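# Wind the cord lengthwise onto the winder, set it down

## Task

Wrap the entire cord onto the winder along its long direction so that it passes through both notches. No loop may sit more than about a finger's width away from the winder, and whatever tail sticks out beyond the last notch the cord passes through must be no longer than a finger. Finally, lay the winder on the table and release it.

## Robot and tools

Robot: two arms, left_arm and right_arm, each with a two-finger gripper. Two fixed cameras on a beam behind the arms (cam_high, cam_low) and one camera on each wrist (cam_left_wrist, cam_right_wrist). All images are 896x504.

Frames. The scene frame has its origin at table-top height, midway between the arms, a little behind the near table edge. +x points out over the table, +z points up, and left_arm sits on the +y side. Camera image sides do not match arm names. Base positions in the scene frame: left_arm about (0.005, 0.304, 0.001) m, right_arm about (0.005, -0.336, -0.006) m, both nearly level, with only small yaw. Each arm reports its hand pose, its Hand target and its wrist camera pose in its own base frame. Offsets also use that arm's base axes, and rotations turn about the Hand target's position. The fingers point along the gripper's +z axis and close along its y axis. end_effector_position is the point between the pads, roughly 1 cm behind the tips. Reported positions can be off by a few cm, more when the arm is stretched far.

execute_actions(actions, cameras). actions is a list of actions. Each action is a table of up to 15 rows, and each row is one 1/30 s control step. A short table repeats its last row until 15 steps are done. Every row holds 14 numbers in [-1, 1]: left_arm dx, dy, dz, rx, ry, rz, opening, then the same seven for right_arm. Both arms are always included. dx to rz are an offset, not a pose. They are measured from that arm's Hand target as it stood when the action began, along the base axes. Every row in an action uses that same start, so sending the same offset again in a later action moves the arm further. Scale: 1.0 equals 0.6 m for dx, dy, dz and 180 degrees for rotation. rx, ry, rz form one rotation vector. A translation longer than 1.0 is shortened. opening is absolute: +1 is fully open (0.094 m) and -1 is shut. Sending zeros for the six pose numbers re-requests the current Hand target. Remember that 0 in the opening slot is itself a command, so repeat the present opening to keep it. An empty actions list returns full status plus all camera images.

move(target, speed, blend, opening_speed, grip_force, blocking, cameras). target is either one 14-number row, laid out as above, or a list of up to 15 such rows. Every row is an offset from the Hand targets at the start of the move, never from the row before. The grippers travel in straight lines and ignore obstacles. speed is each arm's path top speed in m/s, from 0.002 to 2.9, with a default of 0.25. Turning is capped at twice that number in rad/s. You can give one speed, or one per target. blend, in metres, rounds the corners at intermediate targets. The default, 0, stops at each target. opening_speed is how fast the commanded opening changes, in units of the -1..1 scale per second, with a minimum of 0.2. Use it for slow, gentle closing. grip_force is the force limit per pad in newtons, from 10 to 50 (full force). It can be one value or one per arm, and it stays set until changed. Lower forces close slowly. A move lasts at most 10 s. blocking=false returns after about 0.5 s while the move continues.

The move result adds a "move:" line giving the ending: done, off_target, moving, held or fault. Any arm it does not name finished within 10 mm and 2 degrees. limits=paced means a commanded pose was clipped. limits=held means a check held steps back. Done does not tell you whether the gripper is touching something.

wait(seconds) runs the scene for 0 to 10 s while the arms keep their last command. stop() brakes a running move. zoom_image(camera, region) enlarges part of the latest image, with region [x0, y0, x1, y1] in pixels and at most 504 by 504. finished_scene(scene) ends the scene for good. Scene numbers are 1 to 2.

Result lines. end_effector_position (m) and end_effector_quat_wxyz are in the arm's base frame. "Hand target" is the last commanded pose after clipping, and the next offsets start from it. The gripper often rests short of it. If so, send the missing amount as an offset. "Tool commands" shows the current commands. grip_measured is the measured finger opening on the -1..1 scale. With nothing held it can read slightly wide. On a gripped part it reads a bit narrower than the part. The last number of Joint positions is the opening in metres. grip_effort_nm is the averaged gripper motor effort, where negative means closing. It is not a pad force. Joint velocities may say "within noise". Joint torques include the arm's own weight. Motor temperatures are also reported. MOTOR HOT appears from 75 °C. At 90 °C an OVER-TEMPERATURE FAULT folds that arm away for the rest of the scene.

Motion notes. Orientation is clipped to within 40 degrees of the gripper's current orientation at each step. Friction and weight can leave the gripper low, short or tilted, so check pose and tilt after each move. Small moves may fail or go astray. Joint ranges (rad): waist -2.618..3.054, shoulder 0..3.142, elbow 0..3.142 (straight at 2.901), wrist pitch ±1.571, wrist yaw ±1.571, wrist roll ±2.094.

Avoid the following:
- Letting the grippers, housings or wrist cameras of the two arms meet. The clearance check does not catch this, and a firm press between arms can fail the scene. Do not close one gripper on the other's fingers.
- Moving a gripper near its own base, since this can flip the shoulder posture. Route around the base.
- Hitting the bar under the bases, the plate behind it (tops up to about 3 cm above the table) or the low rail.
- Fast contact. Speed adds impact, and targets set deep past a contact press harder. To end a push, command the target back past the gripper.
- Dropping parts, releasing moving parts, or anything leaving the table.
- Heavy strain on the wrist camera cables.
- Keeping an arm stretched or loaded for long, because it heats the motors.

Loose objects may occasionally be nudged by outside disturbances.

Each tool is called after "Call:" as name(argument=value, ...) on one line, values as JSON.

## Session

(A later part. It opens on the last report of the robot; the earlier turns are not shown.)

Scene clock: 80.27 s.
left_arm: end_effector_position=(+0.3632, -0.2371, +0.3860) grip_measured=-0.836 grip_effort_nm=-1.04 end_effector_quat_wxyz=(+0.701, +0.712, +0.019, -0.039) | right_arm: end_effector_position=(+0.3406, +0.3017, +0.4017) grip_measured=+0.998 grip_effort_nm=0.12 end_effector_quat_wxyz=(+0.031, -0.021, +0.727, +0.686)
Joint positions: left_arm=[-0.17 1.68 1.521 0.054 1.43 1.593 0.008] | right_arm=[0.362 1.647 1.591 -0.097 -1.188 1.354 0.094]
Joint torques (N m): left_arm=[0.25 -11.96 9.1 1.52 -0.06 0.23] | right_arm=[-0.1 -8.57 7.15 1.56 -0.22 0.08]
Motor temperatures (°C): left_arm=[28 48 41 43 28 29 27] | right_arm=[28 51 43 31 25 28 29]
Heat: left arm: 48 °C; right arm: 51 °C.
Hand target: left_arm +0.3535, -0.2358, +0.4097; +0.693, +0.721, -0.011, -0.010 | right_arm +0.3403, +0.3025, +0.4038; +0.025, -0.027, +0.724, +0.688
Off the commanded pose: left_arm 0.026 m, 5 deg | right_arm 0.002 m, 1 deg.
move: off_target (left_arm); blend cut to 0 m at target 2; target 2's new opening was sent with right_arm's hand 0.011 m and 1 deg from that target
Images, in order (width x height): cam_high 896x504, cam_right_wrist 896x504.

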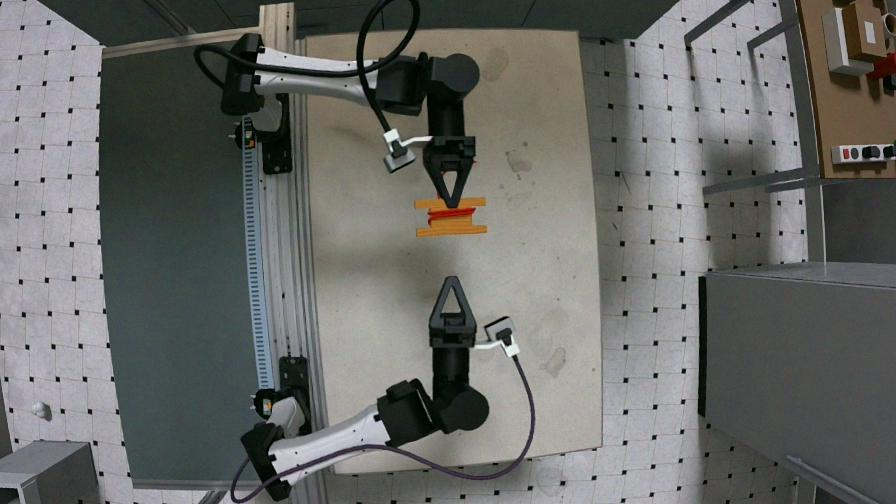

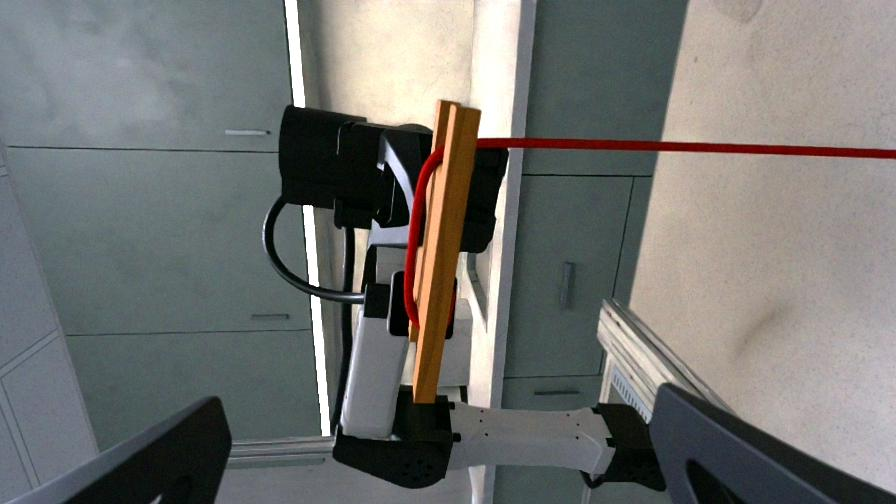

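Call:
move(target=[[0,0,0,0,0,0,-1,0.018,0.124,-0.006,0,0,0,1],[0,0,0,0,0,0,-1,0.018,0.124,-0.006,0,0,0,-1]], speed=0.25, opening_speed=2, cameras=[])

Call:
move(target=[[0,0,0,0,0,0,0.3,0,0,0,0,0,0,-1],[0.009,0.1,-0.017,0,0,0.01,1,0,0,0,0,0,0,-1],[0.009,0.1,-0.017,0.014,0.5,0.02,1,0,0,0.01,0.0275,-0.4995,-0.0275,-1],[0.009,0.1,-0.017,0.028,0.998,0.02,1,0,0,0.01,0,-0.9965,-0.0549,-1]], blend=[0,0.03,0.02,0], speed=0.5, cameras=["cam_left_wrist","cam_high"])

Call:
zoom_image(camera="cam_high", region=[360, 130, 490, 270])

Scene clock: 88.47 s.
left_arm: end_effector_position=(+0.3635, -0.2371, +0.3860) grip_measured=-0.836 grip_effort_nm=-1.04 end_effector_quat_wxyz=(+0.701, +0.712, +0.009, -0.029) | right_arm: end_effector_position=(+0.3453, +0.3754, +0.3975) grip_measured=-0.808 grip_effort_nm=-0.99 end_effector_quat_wxyz=(+0.005, -0.013, +0.728, +0.686)
Joint positions: left_arm=[-0.17 1.68 1.521 0.054 1.429 1.621 0.008] | right_arm=[0.527 1.8 1.744 -0.065 -1.052 1.441 0.009]
Joint torques (N m): left_arm=[0.25 -12.25 8.25 1.76 -0.04 -0.06] | right_arm=[-0.24 -9.78 7.6 1.74 0.07 -0.3]
Heat: left arm: 49 °C; right arm: 50 °C.
Hand target: left_arm +0.3527, -0.2356, +0.4091; +0.704, +0.710, -0.010, -0.010 (not the last commanded pose) | right_arm +0.3509, +0.3769, +0.4005; +0.025, -0.027, +0.724, +0.688
Off the commanded pose: left_arm 0.026 m, 3 deg | right_arm 0.007 m, 3 deg.
move: off_target (left_arm, right_arm); target 2's new opening was sent with right_arm's hand 0.015 m and 3 deg from that target
No camera images: "cameras" was empty.

Scene clock: 96.03 s.
left_arm: end_effector_position=(+0.3602, -0.1751, +0.3912) grip_measured=+0.998 grip_effort_nm=0.12 end_effector_quat_wxyz=(+0.015, -0.002, +0.719, -0.695) | right_arm: end_effector_position=(+0.3504, +0.3766, +0.4093) grip_measured=-0.828 grip_effort_nm=-0.99 end_effector_quat_wxyz=(+0.760, -0.649, -0.012, -0.023)
Joint positions: left_arm=[-0.004 1.767 1.86 -0.99 1.527 -0.656 0.094] | right_arm=[0.531 1.805 1.525 0.577 -1.007 -1.366 0.008]
Joint torques (N m): left_arm=[0.24 -7.94 8.24 1.17 0.79 -0.09] | right_arm=[-0.23 -10.25 5.68 1.59 0.03 -0.05]
Heat: left arm: 49 °C; right arm: 50 °C.
Hand target: left_arm +0.3581, -0.1756, +0.3990; -0.008, +0.011, +0.718, -0.696 | right_arm +0.3510, +0.3768, +0.4064; +0.761, -0.648, -0.021, -0.027
Off the commanded pose: left_arm 0.008 m, 3 deg | right_arm 0.003 m, 1 deg.
move: off_target (left_arm); blend cut to 0 m at target 2; target 2's new opening was sent with left_arm's hand 0.028 m and 6 deg from that target
Images, in order (width x height): cam_high 896x504, cam_left_wrist 896x504.

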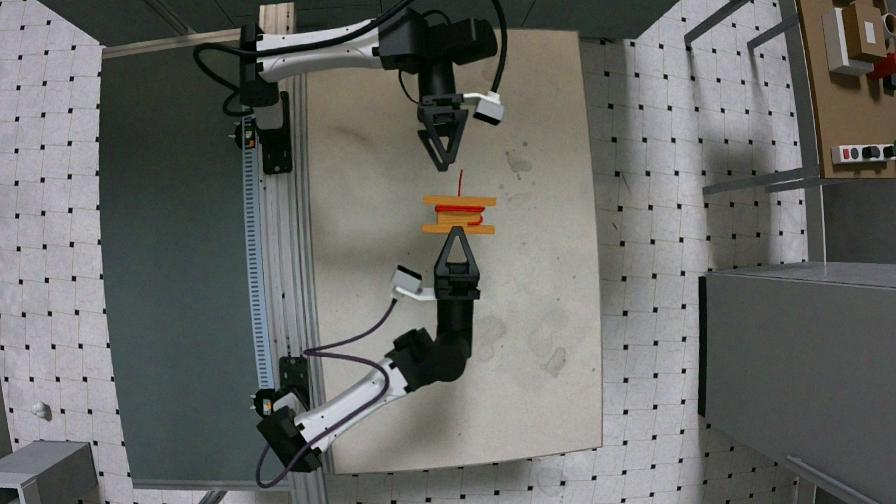

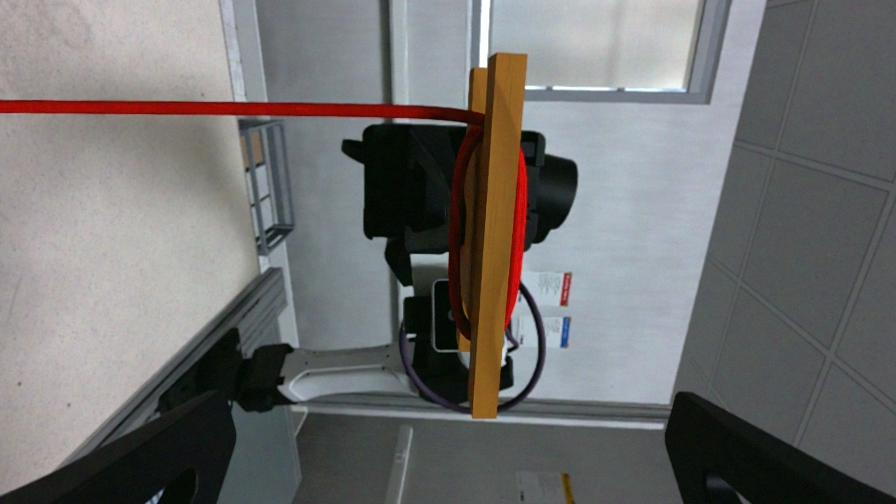

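Scaled by 3.600 from the camera's 896x504 image, which has a finer 1280x720 frame.

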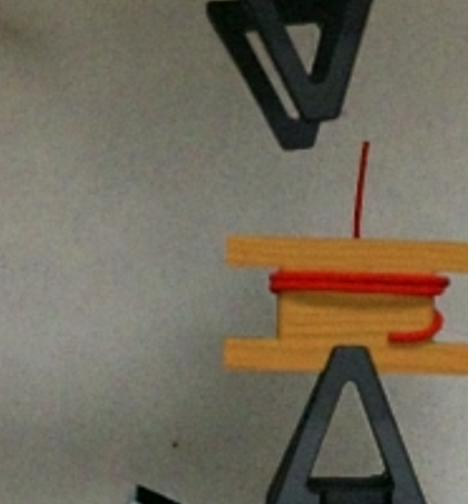

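Call:
move(target=[[0.017,-0.102,0.01,0.006,0,-0.008,1,0,0,0,-0.035,0,0,-1],[0.017,-0.102,0.01,0.006,0,-0.008,-1,0,0,0,-0.035,0,0,-1]], speed=0.25, opening_speed=2, cameras=["cam_left_wrist","cam_high"])

Call:
zoom_image(camera="cam_high", region=[360, 130, 510, 270])

Scene clock: 103.23 s.
left_arm: end_effector_position=(+0.3779, -0.2394, +0.3915) grip_measured=-0.773 grip_effort_nm=-1.04 end_effector_quat_wxyz=(-0.024, +0.029, +0.728, -0.684) | right_arm: end_effector_position=(+0.3529, +0.3799, +0.3990) grip_measured=-0.828 grip_effort_nm=-0.99 end_effector_quat_wxyz=(+0.725, -0.688, -0.008, -0.017)
Joint positions: left_arm=[-0.168 1.856 1.923 -0.652 1.458 -0.984 0.011] | right_arm=[0.531 1.805 1.613 0.293 -1.024 -1.519 0.008]
Joint torques (N m): left_arm=[0.51 -14.22 4.89 2.03 0.16 -0.4] | right_arm=[-0.58 -11.78 7.87 1.19 -0.07 -0.15]
Heat: left arm: 51 °C; right arm: 50 °C.
Hand target: left_arm +0.3683, -0.2369, +0.4049; -0.017, +0.020, +0.724, -0.689 | right_arm +0.3510, +0.3768, +0.4064; +0.724, -0.689, -0.022, -0.025
Off the commanded pose: left_arm 0.017 m, 1 deg | right_arm 0.008 m, 2 deg.
move: off_target (left_arm); target 2's new opening was sent with left_arm's hand 0.014 m and 4 deg from that target
Images, in order (width x height): cam_high 896x504, cam_left_wrist 896x504.

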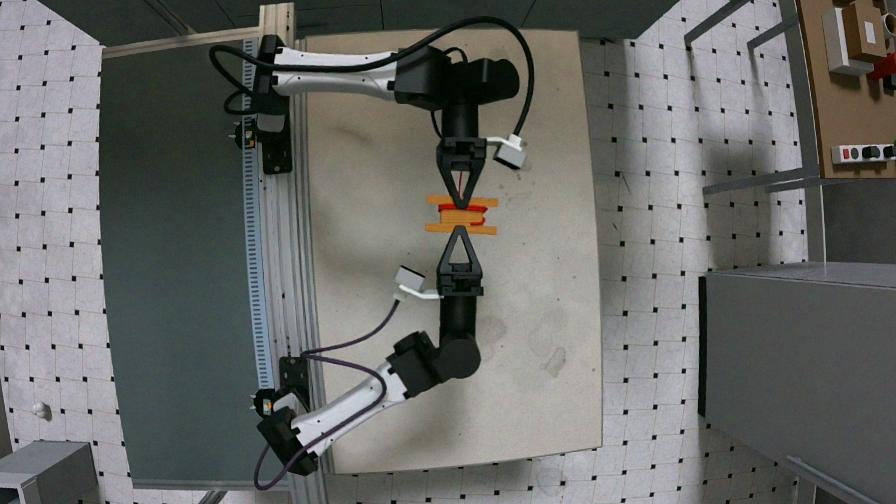

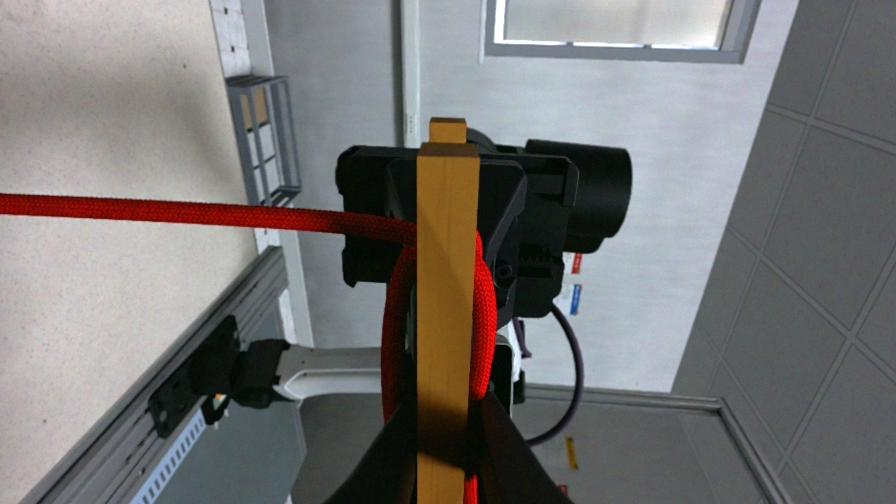

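Scaled by 3.360 from the camera's 896x504 image, which has a finer 1280x720 frame.

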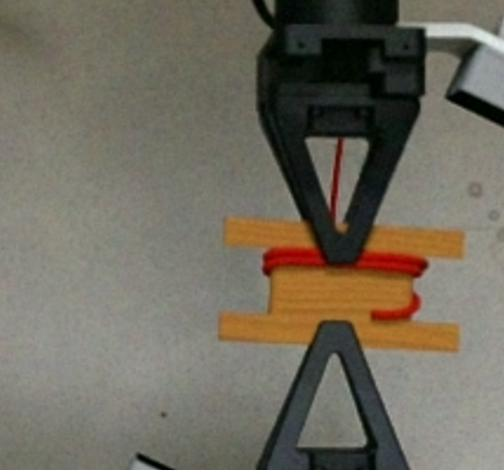

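Call:
move(target=[[0,0,0,0,0,0,-1,0,0,0,0,0,0,0.3],[0,0,0.006,0,0,0,-1,-0.012,-0.125,0,0,0,0,1],[-0.033,0,0.012,-0.014,-0.5,0.008,-1,-0.025,-0.125,-0.004,0,0.5,0,1],[-0.033,0,0.012,-0.028,-1.02,0.005,-1,-0.025,-0.125,-0.004,0,0.998,0,1]], blend=[0,0.03,0.02,0], speed=0.55, cameras=["cam_right_wrist","cam_high"])

Call:
zoom_image(camera="cam_high", region=[360, 130, 490, 270])

every number of target 4 of 4 must lie in its column's range; nothing of the call was run
Scene clock: 105.07 s.
left_arm: end_effector_position=(+0.3779, -0.2394, +0.3915) grip_measured=-0.773 grip_effort_nm=-1.05 end_effector_quat_wxyz=(-0.024, +0.029, +0.728, -0.684) | right_arm: end_effector_position=(+0.3529, +0.3799, +0.3990) grip_measured=-0.828 grip_effort_nm=-0.99 end_effector_quat_wxyz=(+0.725, -0.688, -0.008, -0.017)
Joint positions: left_arm=[-0.168 1.856 1.923 -0.652 1.458 -0.984 0.011] | right_arm=[0.531 1.805 1.613 0.293 -1.024 -1.519 0.008]
Joint torques (N m): left_arm=[0.5 -14.22 4.9 2.03 0.16 -0.4] | right_arm=[-0.58 -11.78 7.87 1.19 -0.07 -0.15]
Heat: left arm: 51 °C; right arm: 50 °C.
Hand target: left_arm +0.3683, -0.2369, +0.4049; -0.017, +0.020, +0.724, -0.689 | right_arm +0.3510, +0.3768, +0.4064; +0.724, -0.689, -0.022, -0.025
Tool commands: left_gripper/opening=-1.0 right_gripper/opening=-1.0
Off the commanded pose: left_arm 0.017 m, 1 deg | right_arm 0.008 m, 2 deg.

Scaled by 3.600 from the camera's 896x504 image, which has a finer 1280x720 frame.
This view is cut from an older image: the scene may have changed since it was taken.

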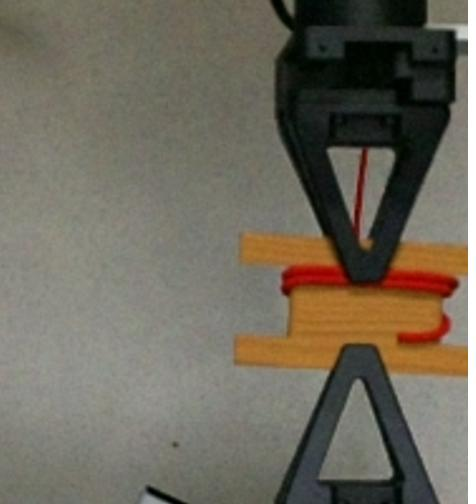

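Call:
move(target=[[0,0,0,0,0,0,-1,0,0,0,0,0,0,0.3],[0,0,0.006,0,0,0,-1,-0.012,-0.125,0,0,0,0,1],[-0.033,0,0.012,-0.014,-0.5,0.008,-1,-0.025,-0.125,-0.004,0,0.5,0,1],[-0.033,0,0.012,-0.028,-0.999,0.005,-1,-0.025,-0.125,-0.004,0,0.998,0,1]], blend=[0,0.03,0.02,0], speed=0.55, cameras=["cam_right_wrist","cam_high"])

Call:
zoom_image(camera="cam_high", region=[360, 130, 490, 270])

Scene clock: 114.20 s.
left_arm: end_effector_position=(+0.3534, -0.2362, +0.4099) grip_measured=-0.773 grip_effort_nm=-1.04 end_effector_quat_wxyz=(+0.723, +0.690, +0.022, -0.015) | right_arm: end_effector_position=(+0.3359, +0.3011, +0.4019) grip_measured=+0.998 grip_effort_nm=0.12 end_effector_quat_wxyz=(+0.030, -0.021, +0.727, +0.686)
Joint positions: left_arm=[-0.176 1.62 1.405 0.463 1.378 1.275 0.011] | right_arm=[0.365 1.63 1.574 -0.098 -1.187 1.354 0.094]
Joint torques (N m): left_arm=[0.05 -8.85 5.03 2.32 -0.07 -0.03] | right_arm=[-0.14 -8.31 7.1 1.59 -0.23 0.08]
Motor temperatures (°C): left_arm=[28 54 42 43 28 29 27] | right_arm=[28 50 46 31 25 28 29]
Heat: left arm: 54 °C; right arm: 50 °C.
Hand target: left_arm +0.3486, -0.2368, +0.4121; +0.728, +0.685, -0.001, -0.001 | right_arm +0.3360, +0.3019, +0.4040; +0.025, -0.028, +0.724, +0.688
Off the commanded pose: left_arm 0.005 m, 3 deg | right_arm 0.002 m, 1 deg.
move: off_target (left_arm); blend cut to 0 m at target 2; target 2's new opening was sent with right_arm's hand 0.011 m and 1 deg from that target
Images, in order (width x height): cam_high 896x504, cam_right_wrist 896x504.

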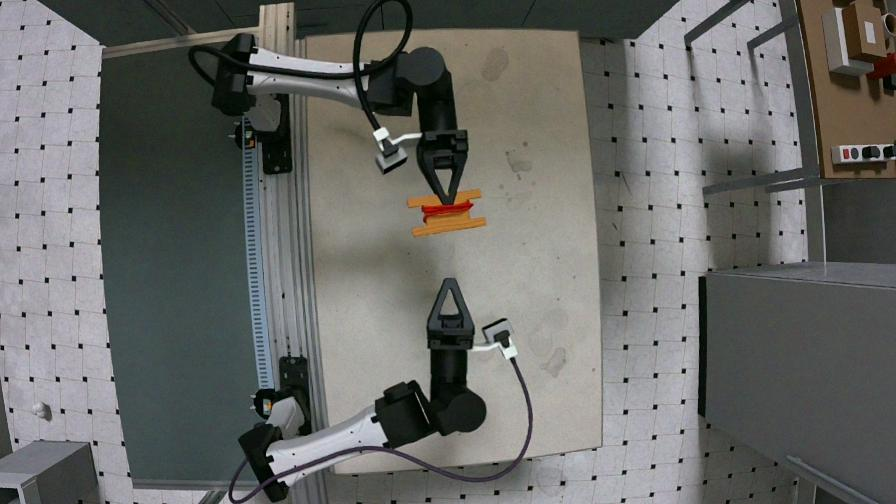

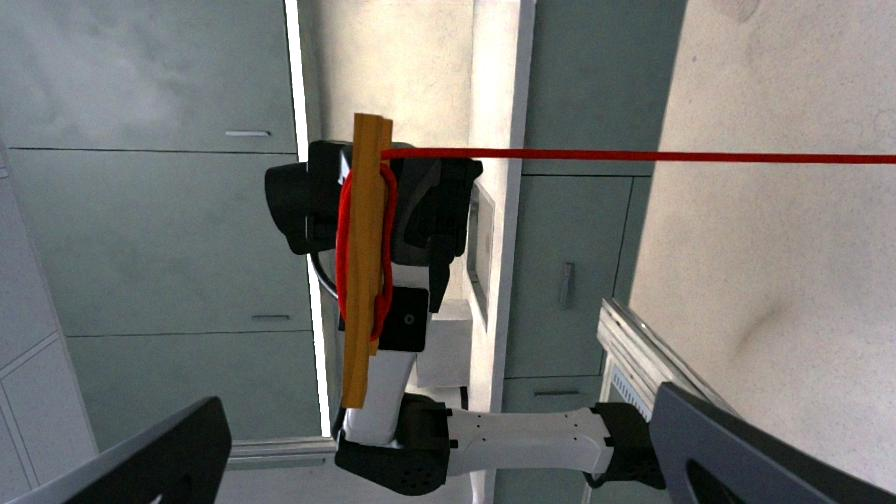

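Scaled by 3.600 from the camera's 896x504 image, which has a finer 1280x720 frame.

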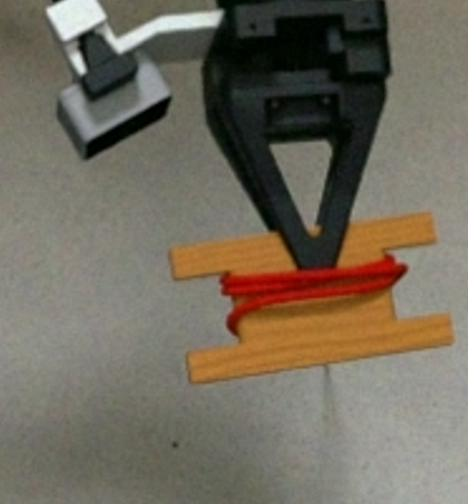

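Call:
move(target=[[0,0,-0.03,0,0,-0.04,-1,0.008,0.02,0.005,0,0,0,1],[0,0,-0.03,0,0,-0.04,-1,0.008,0.124,0.005,0,0,0,1]], speed=0.25, blend=[0.01,0], cameras=["cam_right_wrist","cam_high"])

Call:
zoom_image(camera="cam_high", region=[360, 130, 490, 270])

Scene clock: 118.27 s.
left_arm: end_effector_position=(+0.3463, -0.2377, +0.4014) grip_measured=-0.773 grip_effort_nm=-1.04 end_effector_quat_wxyz=(+0.717, +0.694, -0.038, -0.041) | right_arm: end_effector_position=(+0.3333, +0.3763, +0.3939) grip_measured=+0.998 grip_effort_nm=0.12 end_effector_quat_wxyz=(+0.005, -0.021, +0.733, +0.680)
Joint positions: left_arm=[-0.176 1.699 1.405 0.77 1.499 1.093 0.011] | right_arm=[0.542 1.77 1.713 -0.095 -1.046 1.403 0.094]
Joint torques (N m): left_arm=[0.65 -7.64 4.67 1.91 -0.25 -0.13] | right_arm=[-0.59 -9.78 8.8 1.88 0.09 0.08]
Heat: left arm: 53 °C; right arm: 50 °C.
Hand target: left_arm +0.3486, -0.2368, +0.3940; +0.727, +0.684, -0.044, -0.046 | right_arm +0.3408, +0.3764, +0.4069; +0.025, -0.028, +0.724, +0.688
Off the commanded pose: left_arm 0.008 m, 2 deg | right_arm 0.015 m, 3 deg.
move: off_target (right_arm)
Images, in order (width x height): cam_high 896x504, cam_right_wrist 896x504.

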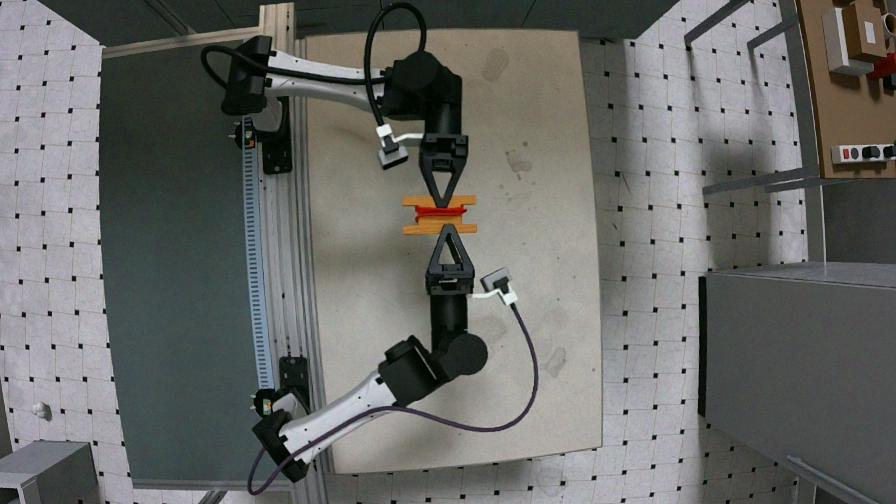

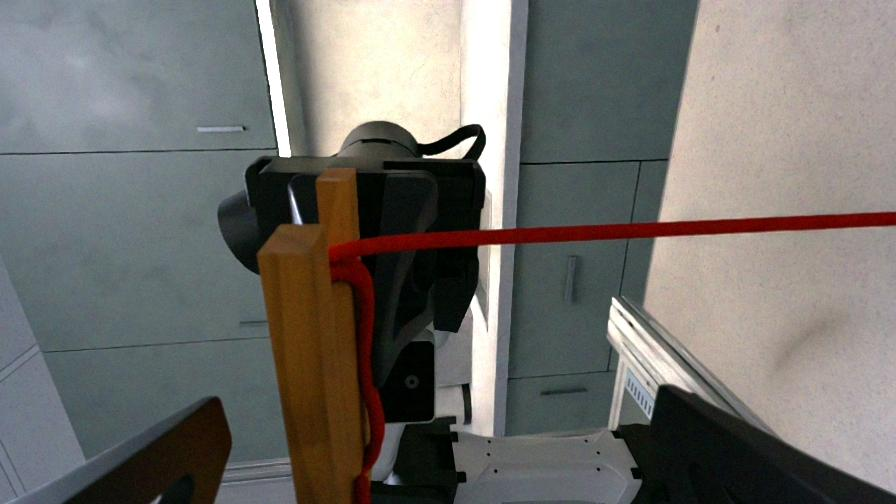

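Scaled by 3.600 from the camera's 896x504 image, which has a finer 1280x720 frame.

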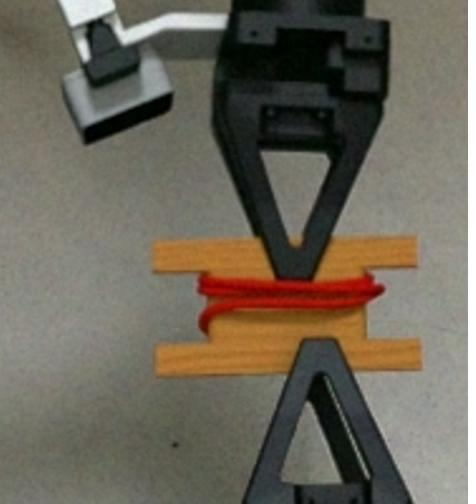

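Call:
move(target=[[0,0,-0.02,0,0.03,0,-1,-0.008,0,0.017,0,0,0,1],[0,0,-0.02,0,0.03,0,-1,-0.008,0,0.017,0,0,0,-1]], speed=0.15, opening_speed=1.5, cameras=["cam_right_wrist","cam_high"])

Call:
zoom_image(camera="cam_high", region=[360, 130, 490, 270])

Scene clock: 123.83 s.
left_arm: end_effector_position=(+0.3430, -0.2371, +0.3884) grip_measured=-0.773 grip_effort_nm=-1.04 end_effector_quat_wxyz=(+0.723, +0.688, -0.033, -0.056) | right_arm: end_effector_position=(+0.3343, +0.3758, +0.4081) grip_measured=-0.830 grip_effort_nm=-0.99 end_effector_quat_wxyz=(+0.010, -0.017, +0.728, +0.686)
Joint positions: left_arm=[-0.176 1.768 1.342 1.236 1.499 0.732 0.011] | right_arm=[0.542 1.77 1.749 -0.095 -1.035 1.433 0.008]
Joint torques (N m): left_arm=[0.58 -7.87 4.6 1.03 -0.67 -0.48] | right_arm=[-0.03 -10.28 8.64 1.52 0.08 -0.19]
Heat: left arm: 52 °C; right arm: 49 °C.
Hand target: left_arm +0.3486, -0.2368, +0.3820; +0.728, +0.681, -0.010, -0.079 | right_arm +0.3360, +0.3764, +0.4172; +0.025, -0.028, +0.724, +0.688
Off the commanded pose: left_arm 0.008 m, 4 deg | right_arm 0.009 m, 2 deg.
move: off_target (left_arm)
Images, in order (width x height): cam_high 896x504, cam_right_wrist 896x504.

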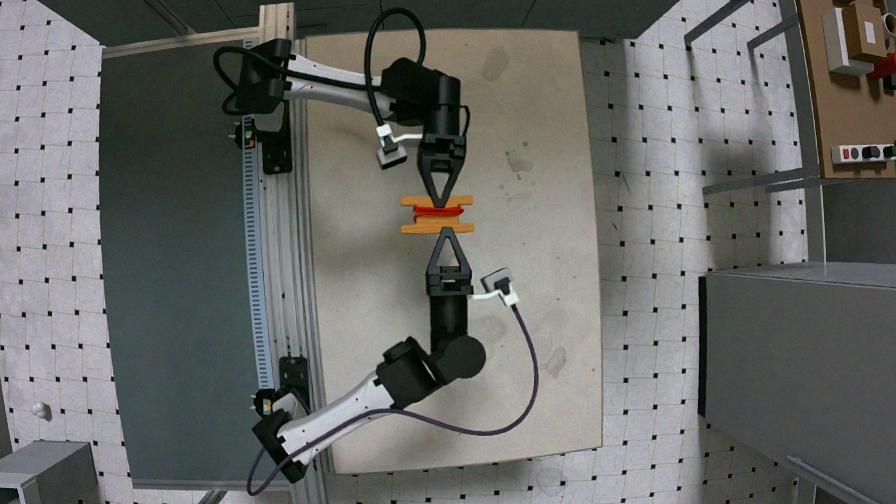

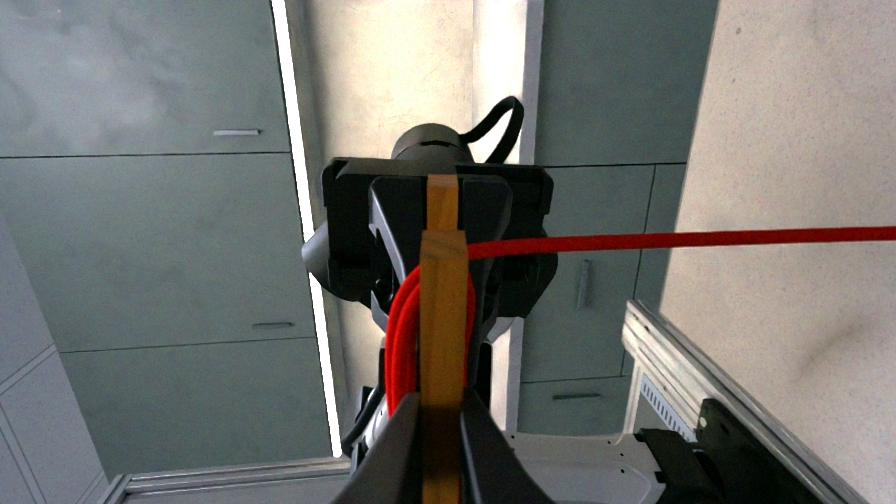

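Scaled by 3.600 from the camera's 896x504 image, which has a finer 1280x720 frame.

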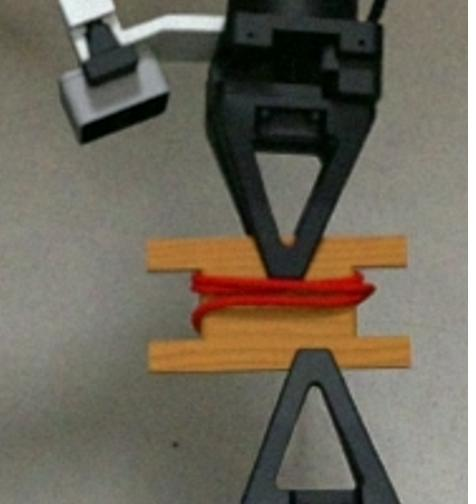

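Call:
move(target=[[0,0,0,0,0,0,0.3,0,0,0,0,0,0,-1],[0.01,0.1,0.02,0,0,0,1,0,0,0,0,0,0,-1],[0.02,0.1,0.03,0.037,0.48,-0.016,1,0,0,0,0.0275,-0.4995,-0.0275,-1],[0.02,0.1,0.03,0.0747,0.965,-0.0327,1,0,0,0,0,-0.9965,-0.0549,-1]], blend=[0,0.03,0.02,0], speed=0.5, cameras=["cam_left_wrist","cam_high"])

Call:
zoom_image(camera="cam_high", region=[360, 130, 500, 270])

Scene clock: 134.07 s.
left_arm: end_effector_position=(+0.3722, -0.1772, +0.3776) grip_measured=+0.998 grip_effort_nm=0.12 end_effector_quat_wxyz=(-0.021, -0.017, +0.707, -0.707) | right_arm: end_effector_position=(+0.3339, +0.3754, +0.4220) grip_measured=-0.831 grip_effort_nm=-0.99 end_effector_quat_wxyz=(+0.760, -0.649, -0.012, -0.023)
Joint positions: left_arm=[-0.008 1.673 1.419 0.319 1.567 -1.69 0.094] | right_arm=[0.55 1.746 1.506 0.531 -0.989 -1.375 0.008]
Joint torques (N m): left_arm=[0.32 -12.15 8.44 1.83 0.07 -0.09] | right_arm=[-0.27 -9.21 5.59 1.64 0.02 -0.06]
Heat: left arm: 53 °C; right arm: 50 °C.
Hand target: left_arm +0.3605, -0.1769, +0.4002; -0.009, +0.011, +0.707, -0.707 | right_arm +0.3361, +0.3763, +0.4171; +0.761, -0.648, -0.021, -0.027
Off the commanded pose: left_arm 0.025 m, 4 deg | right_arm 0.005 m, 1 deg.
joint sent to its limit (left arm) — joint 5 (wrist yaw), upper limit. The joint targets still meet the commanded pose.
move: off_target (left_arm); blend cut to 0 m at target 2; target 2's new opening was sent with left_arm's hand 0.020 m and 9 deg from that target
Images, in order (width x height): cam_high 896x504, cam_left_wrist 896x504.

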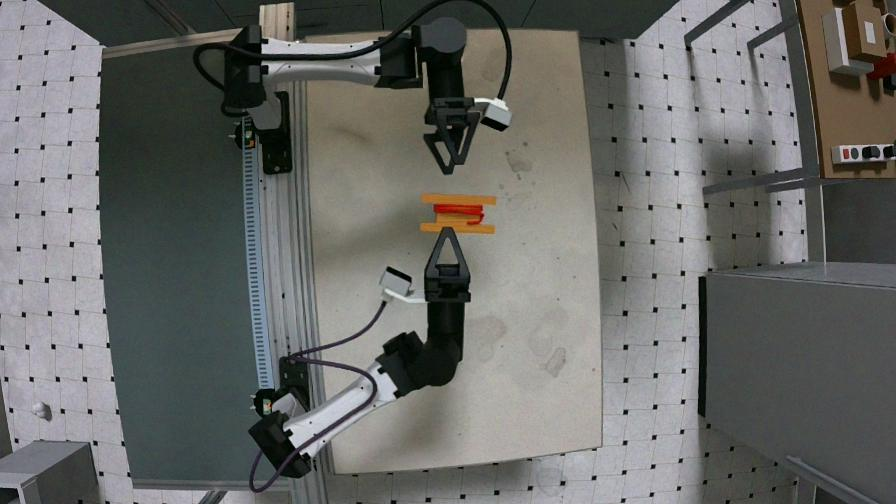

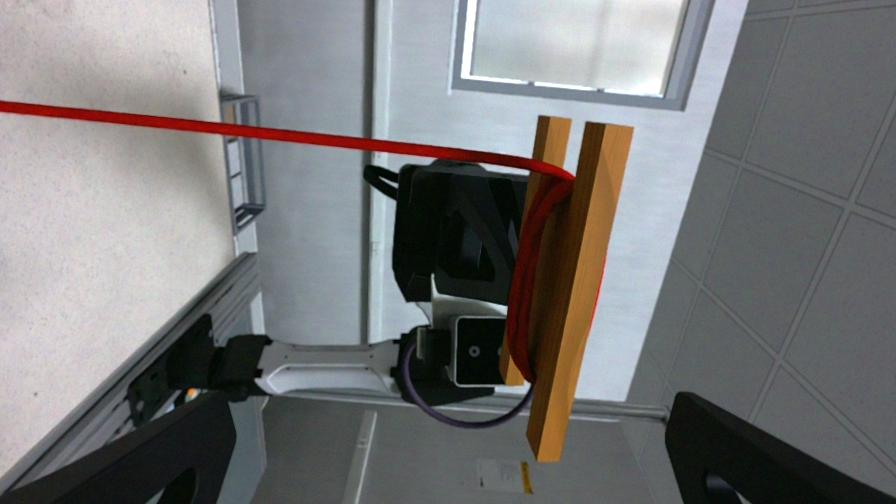

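Scaled by 3.600 from the camera's 896x504 image, which has a finer 1280x720 frame.

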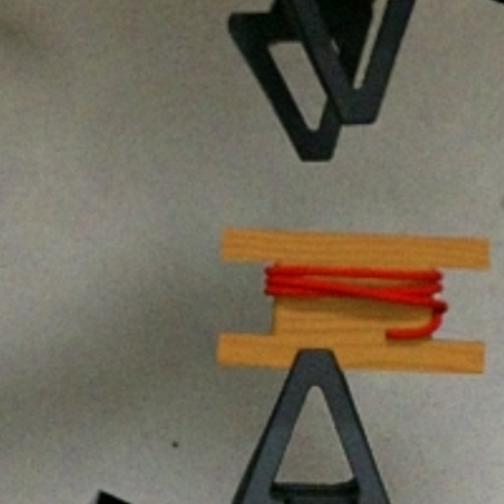

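Call:
move(target=[[-0.006,-0.02,0.022,0,0,-0.01,1,0,0,-0.012,-0.035,0.05,0.01,-1],[-0.006,-0.095,0.022,0,0,-0.01,1,0,0,-0.012,-0.035,0.05,0.01,-1]], speed=0.25, blend=[0.01,0], cameras=["cam_left_wrist","cam_high"])

Call:
zoom_image(camera="cam_high", region=[360, 130, 500, 270])

Scene clock: 137.80 s.
left_arm: end_effector_position=(+0.3513, -0.2358, +0.4045) grip_measured=+0.998 grip_effort_nm=0.12 end_effector_quat_wxyz=(-0.039, +0.024, +0.703, -0.709) | right_arm: end_effector_position=(+0.3325, +0.3777, +0.4045) grip_measured=-0.831 grip_effort_nm=-0.99 end_effector_quat_wxyz=(+0.725, -0.687, +0.030, +0.039)
Joint positions: left_arm=[-0.169 1.673 1.503 0.291 1.49 -1.713 0.094] | right_arm=[0.548 1.746 1.56 0.294 -1.03 -1.38 0.008]
Joint torques (N m): left_arm=[0.99 -8.51 9.07 1.52 -0.3 0.19] | right_arm=[-0.72 -9.7 8.87 1.16 -0.08 -0.05]
Heat: left arm: 54 °C; right arm: 50 °C.
Hand target: left_arm +0.3569, -0.2338, +0.4133; -0.020, +0.022, +0.707, -0.707 | right_arm +0.3360, +0.3763, +0.4100; +0.724, -0.688, +0.027, +0.037
Off the commanded pose: left_arm 0.011 m, 2 deg | right_arm 0.007 m, 0 deg.
move: off_target (left_arm)
Images, in order (width x height): cam_high 896x504, cam_left_wrist 896x504.

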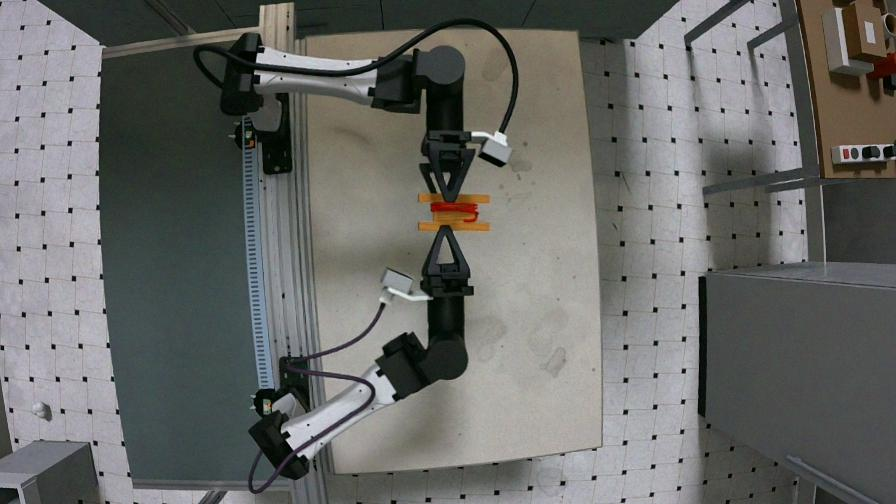

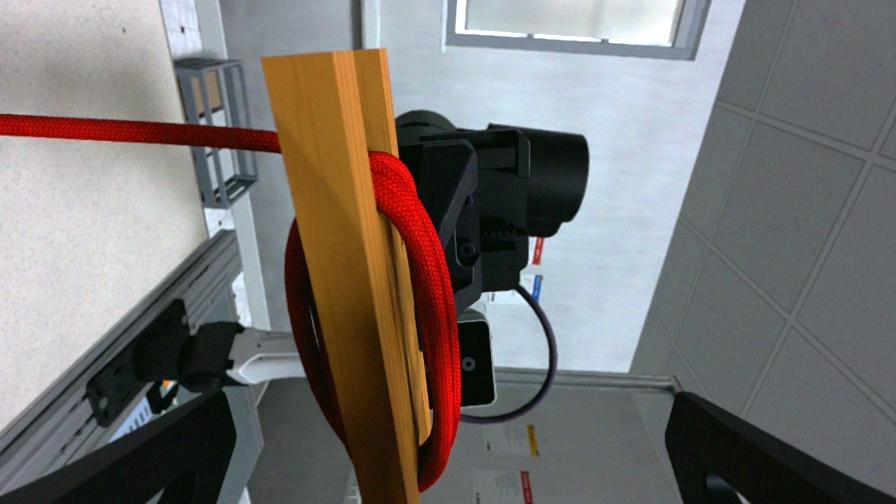

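Scaled by 3.600 from the camera's 896x504 image, which has a finer 1280x720 frame.

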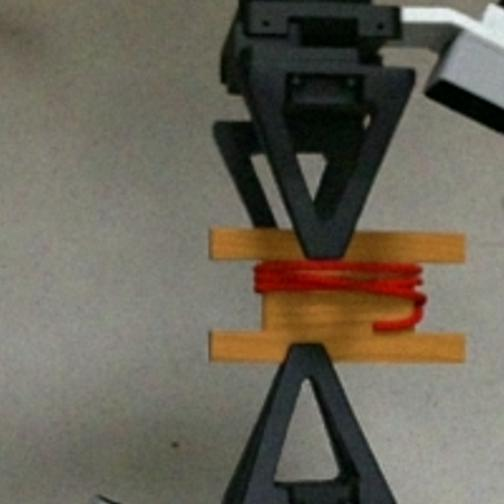

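Call:
move(target=[[0.006,0.003,-0.016,0,0,0,1,0,0,0.005,0,-0.045,0,-1],[0.006,0.003,-0.016,0,0,0,-1,0,0,0.005,0,-0.045,0,-1]], speed=0.15, opening_speed=1.5, cameras=["cam_left_wrist","cam_low"])

Scene clock: 142.80 s.
left_arm: end_effector_position=(+0.3539, -0.2335, +0.4004) grip_measured=-0.790 grip_effort_nm=-1.04 end_effector_quat_wxyz=(-0.024, +0.033, +0.704, -0.709) | right_arm: end_effector_position=(+0.3308, +0.3778, +0.4107) grip_measured=-0.831 grip_effort_nm=-0.99 end_effector_quat_wxyz=(+0.726, -0.687, -0.020, -0.006)
Joint positions: left_arm=[-0.162 1.675 1.503 0.255 1.49 -1.639 0.01] | right_arm=[0.548 1.749 1.586 0.273 -1.041 -1.513 0.008]
Joint torques (N m): left_arm=[0.92 -7.91 8.4 1.59 -0.21 0.06] | right_arm=[-0.85 -9.39 8.49 1.17 -0.05 -0.06]
Heat: left arm: 53 °C; right arm: 50 °C.
Hand target: left_arm +0.3606, -0.2320, +0.4037; -0.020, +0.022, +0.707, -0.707 | right_arm +0.3361, +0.3763, +0.4130; +0.724, -0.689, -0.024, -0.012
Off the commanded pose: left_arm 0.008 m, 1 deg | right_arm 0.006 m, 1 deg.
move: done
Images, in order (width x height): cam_low 896x504, cam_left_wrist 896x504.

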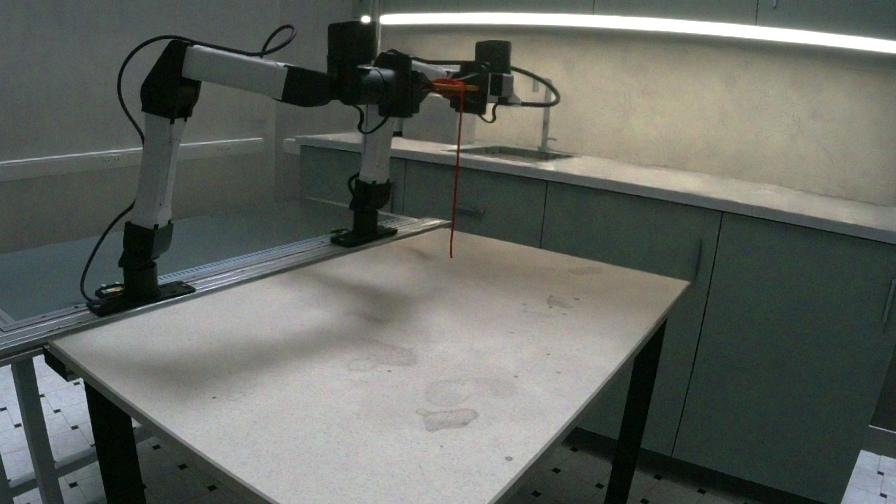

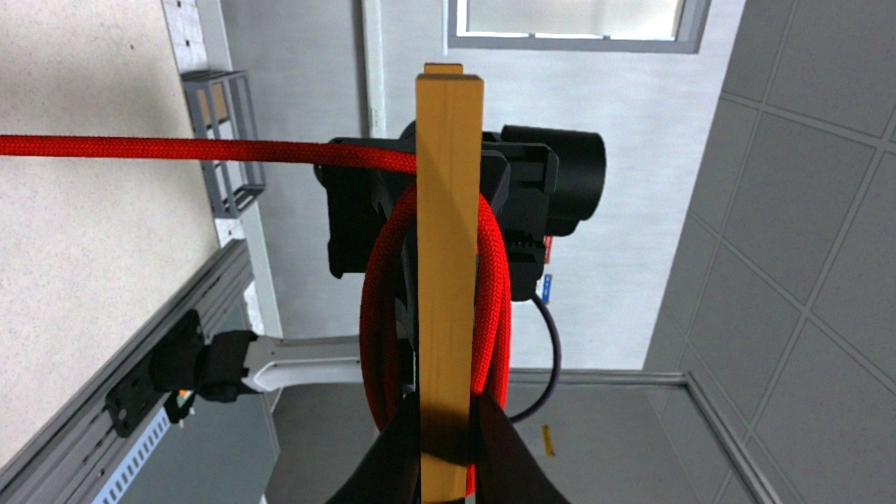

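Call:
move(target=[[0,0,0,0,0,0,-1,0,0,0,0,0,0,0.3],[0,0,0.006,0,0,0,-1,0,-0.125,0,0,0,0,1],[0,0,0.006,-0.014,-0.5,-0.01,-1,0,-0.125,-0.01,0,0.5,0,1],[0,0,0.006,-0.028,-0.98,-0.02,-1,0,-0.125,-0.01,0,0.985,0,1]], blend=[0,0.03,0.02,0], speed=0.5, cameras=["cam_right_wrist","cam_high"])

Call:
zoom_image(camera="cam_high", region=[360, 130, 490, 270])

Scene clock: 154.07 s.
left_arm: end_effector_position=(+0.3682, -0.2340, +0.3858) grip_measured=-0.790 grip_effort_nm=-1.04 end_effector_quat_wxyz=(+0.694, +0.716, +0.053, -0.051) | right_arm: end_effector_position=(+0.3404, +0.3006, +0.4000) grip_measured=+0.998 grip_effort_nm=0.12 end_effector_quat_wxyz=(+0.050, -0.022, +0.725, +0.687)
Joint positions: left_arm=[-0.162 1.684 1.559 -0.061 1.406 1.608 0.01] | right_arm=[0.364 1.625 1.55 -0.054 -1.162 1.349 0.094]
Joint torques (N m): left_arm=[0.53 -11.43 9.07 1.59 0 0.33] | right_arm=[0.17 -9.35 7.99 1.35 -0.2 0.08]
Heat: left arm: 52 °C; right arm: 50 °C.
Hand target: left_arm +0.3605, -0.2320, +0.4074; +0.692, +0.722, +0.021, -0.019 | right_arm +0.3360, +0.3013, +0.4071; +0.041, -0.028, +0.723, +0.689
Off the commanded pose: left_arm 0.023 m, 5 deg | right_arm 0.008 m, 1 deg.
move: off_target (left_arm); blend cut to 0 m at target 2; target 2's new opening was sent with right_arm's hand 0.012 m and 1 deg from that target
Images, in order (width x height): cam_high 896x504, cam_right_wrist 896x504.

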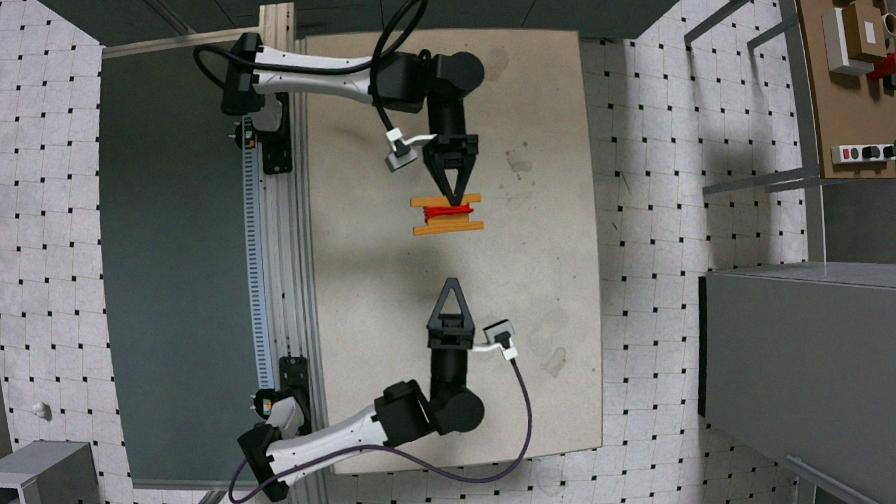

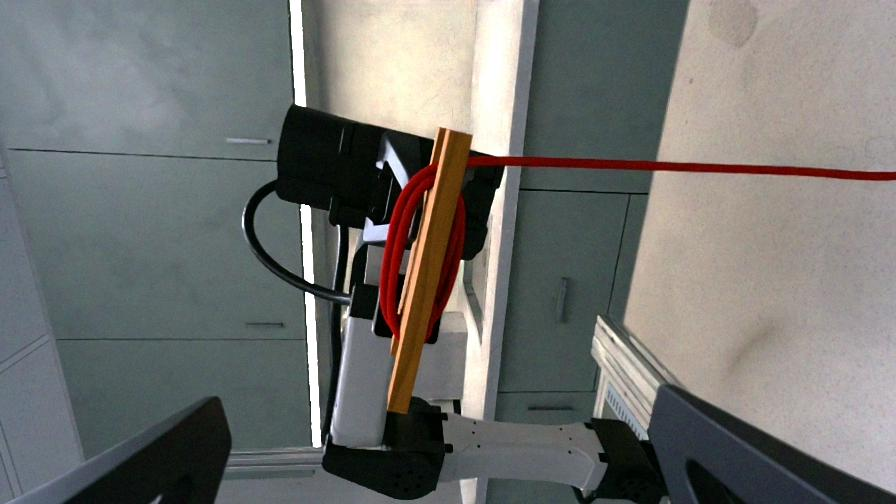

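Scaled by 3.600 from the camera's 896x504 image, which has a finer 1280x720 frame.

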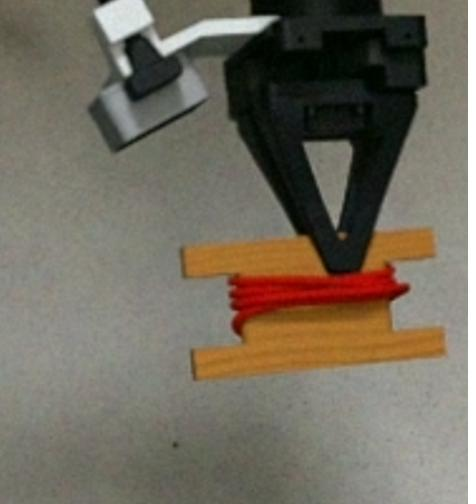

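Call:
move(target=[[0,0,0,0,-0.03,-0.025,-1,0.004,0.03,0,0,0,0,1],[0,0,0,0,-0.03,-0.025,-1,0.004,0.125,0,0,0,0,1],[0,0,0,0,-0.03,-0.025,-1,0.004,0.125,0,0,0,0,-1]], speed=0.25, blend=[0.01,0,0], opening_speed=1.5, cameras=["cam_right_wrist","cam_high"])

Call:
zoom_image(camera="cam_high", region=[360, 130, 490, 270])

Scene clock: 160.13 s.
left_arm: end_effector_position=(+0.3671, -0.2343, +0.3933) grip_measured=-0.790 grip_effort_nm=-1.04 end_effector_quat_wxyz=(+0.689, +0.725, -0.015, -0.002) | right_arm: end_effector_position=(+0.3341, +0.3764, +0.4052) grip_measured=-0.830 grip_effort_nm=-0.99 end_effector_quat_wxyz=(+0.034, -0.022, +0.725, +0.688)
Joint positions: left_arm=[-0.162 1.724 1.697 -0.328 1.424 1.94 0.01] | right_arm=[0.549 1.749 1.7 -0.048 -1.001 1.41 0.008]
Joint torques (N m): left_arm=[0.91 -8.51 9.72 1.56 0.72 0.02] | right_arm=[-0.53 -9.51 7.53 1.63 0 -0.13]
Heat: left arm: 52 °C; right arm: 50 °C.
Hand target: left_arm +0.3606, -0.2320, +0.4073; +0.691, +0.722, -0.040, -0.012 | right_arm +0.3385, +0.3762, +0.4070; +0.041, -0.028, +0.723, +0.689
Off the commanded pose: left_arm 0.016 m, 3 deg | right_arm 0.005 m, 1 deg.
move: off_target (left_arm); target 3's new opening was sent with right_arm's hand 0.012 m and 2 deg from that target
Images, in order (width x height): cam_high 896x504, cam_right_wrist 896x504.

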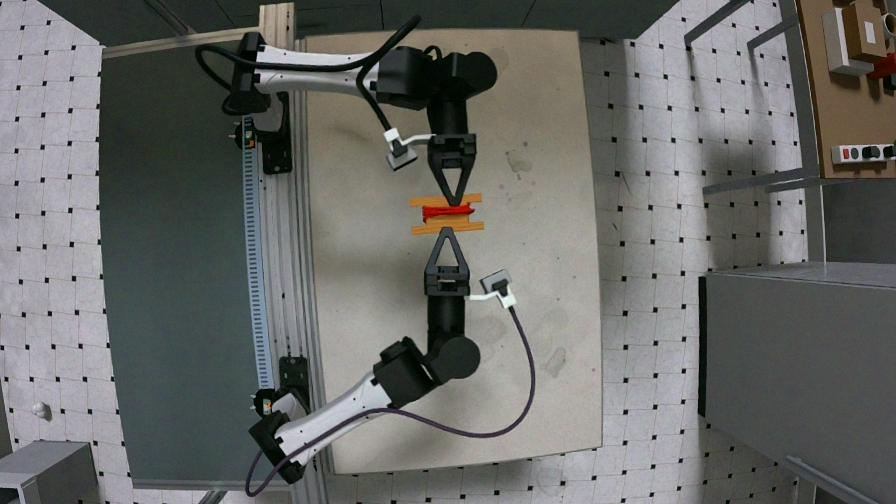

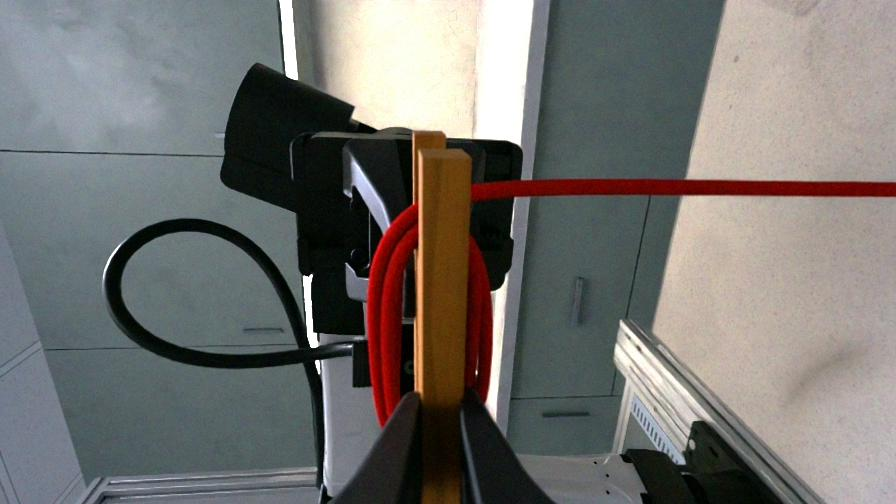

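Scaled by 3.600 from the camera's 896x504 image, which has a finer 1280x720 frame.

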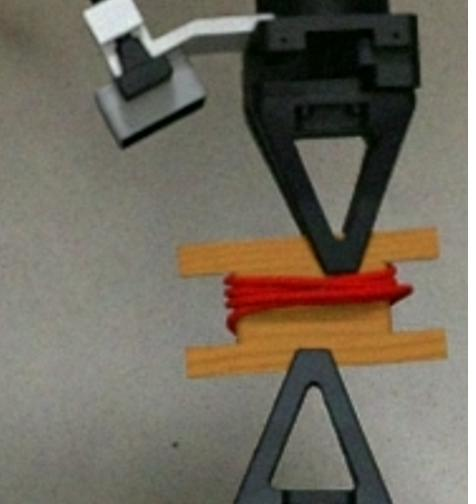

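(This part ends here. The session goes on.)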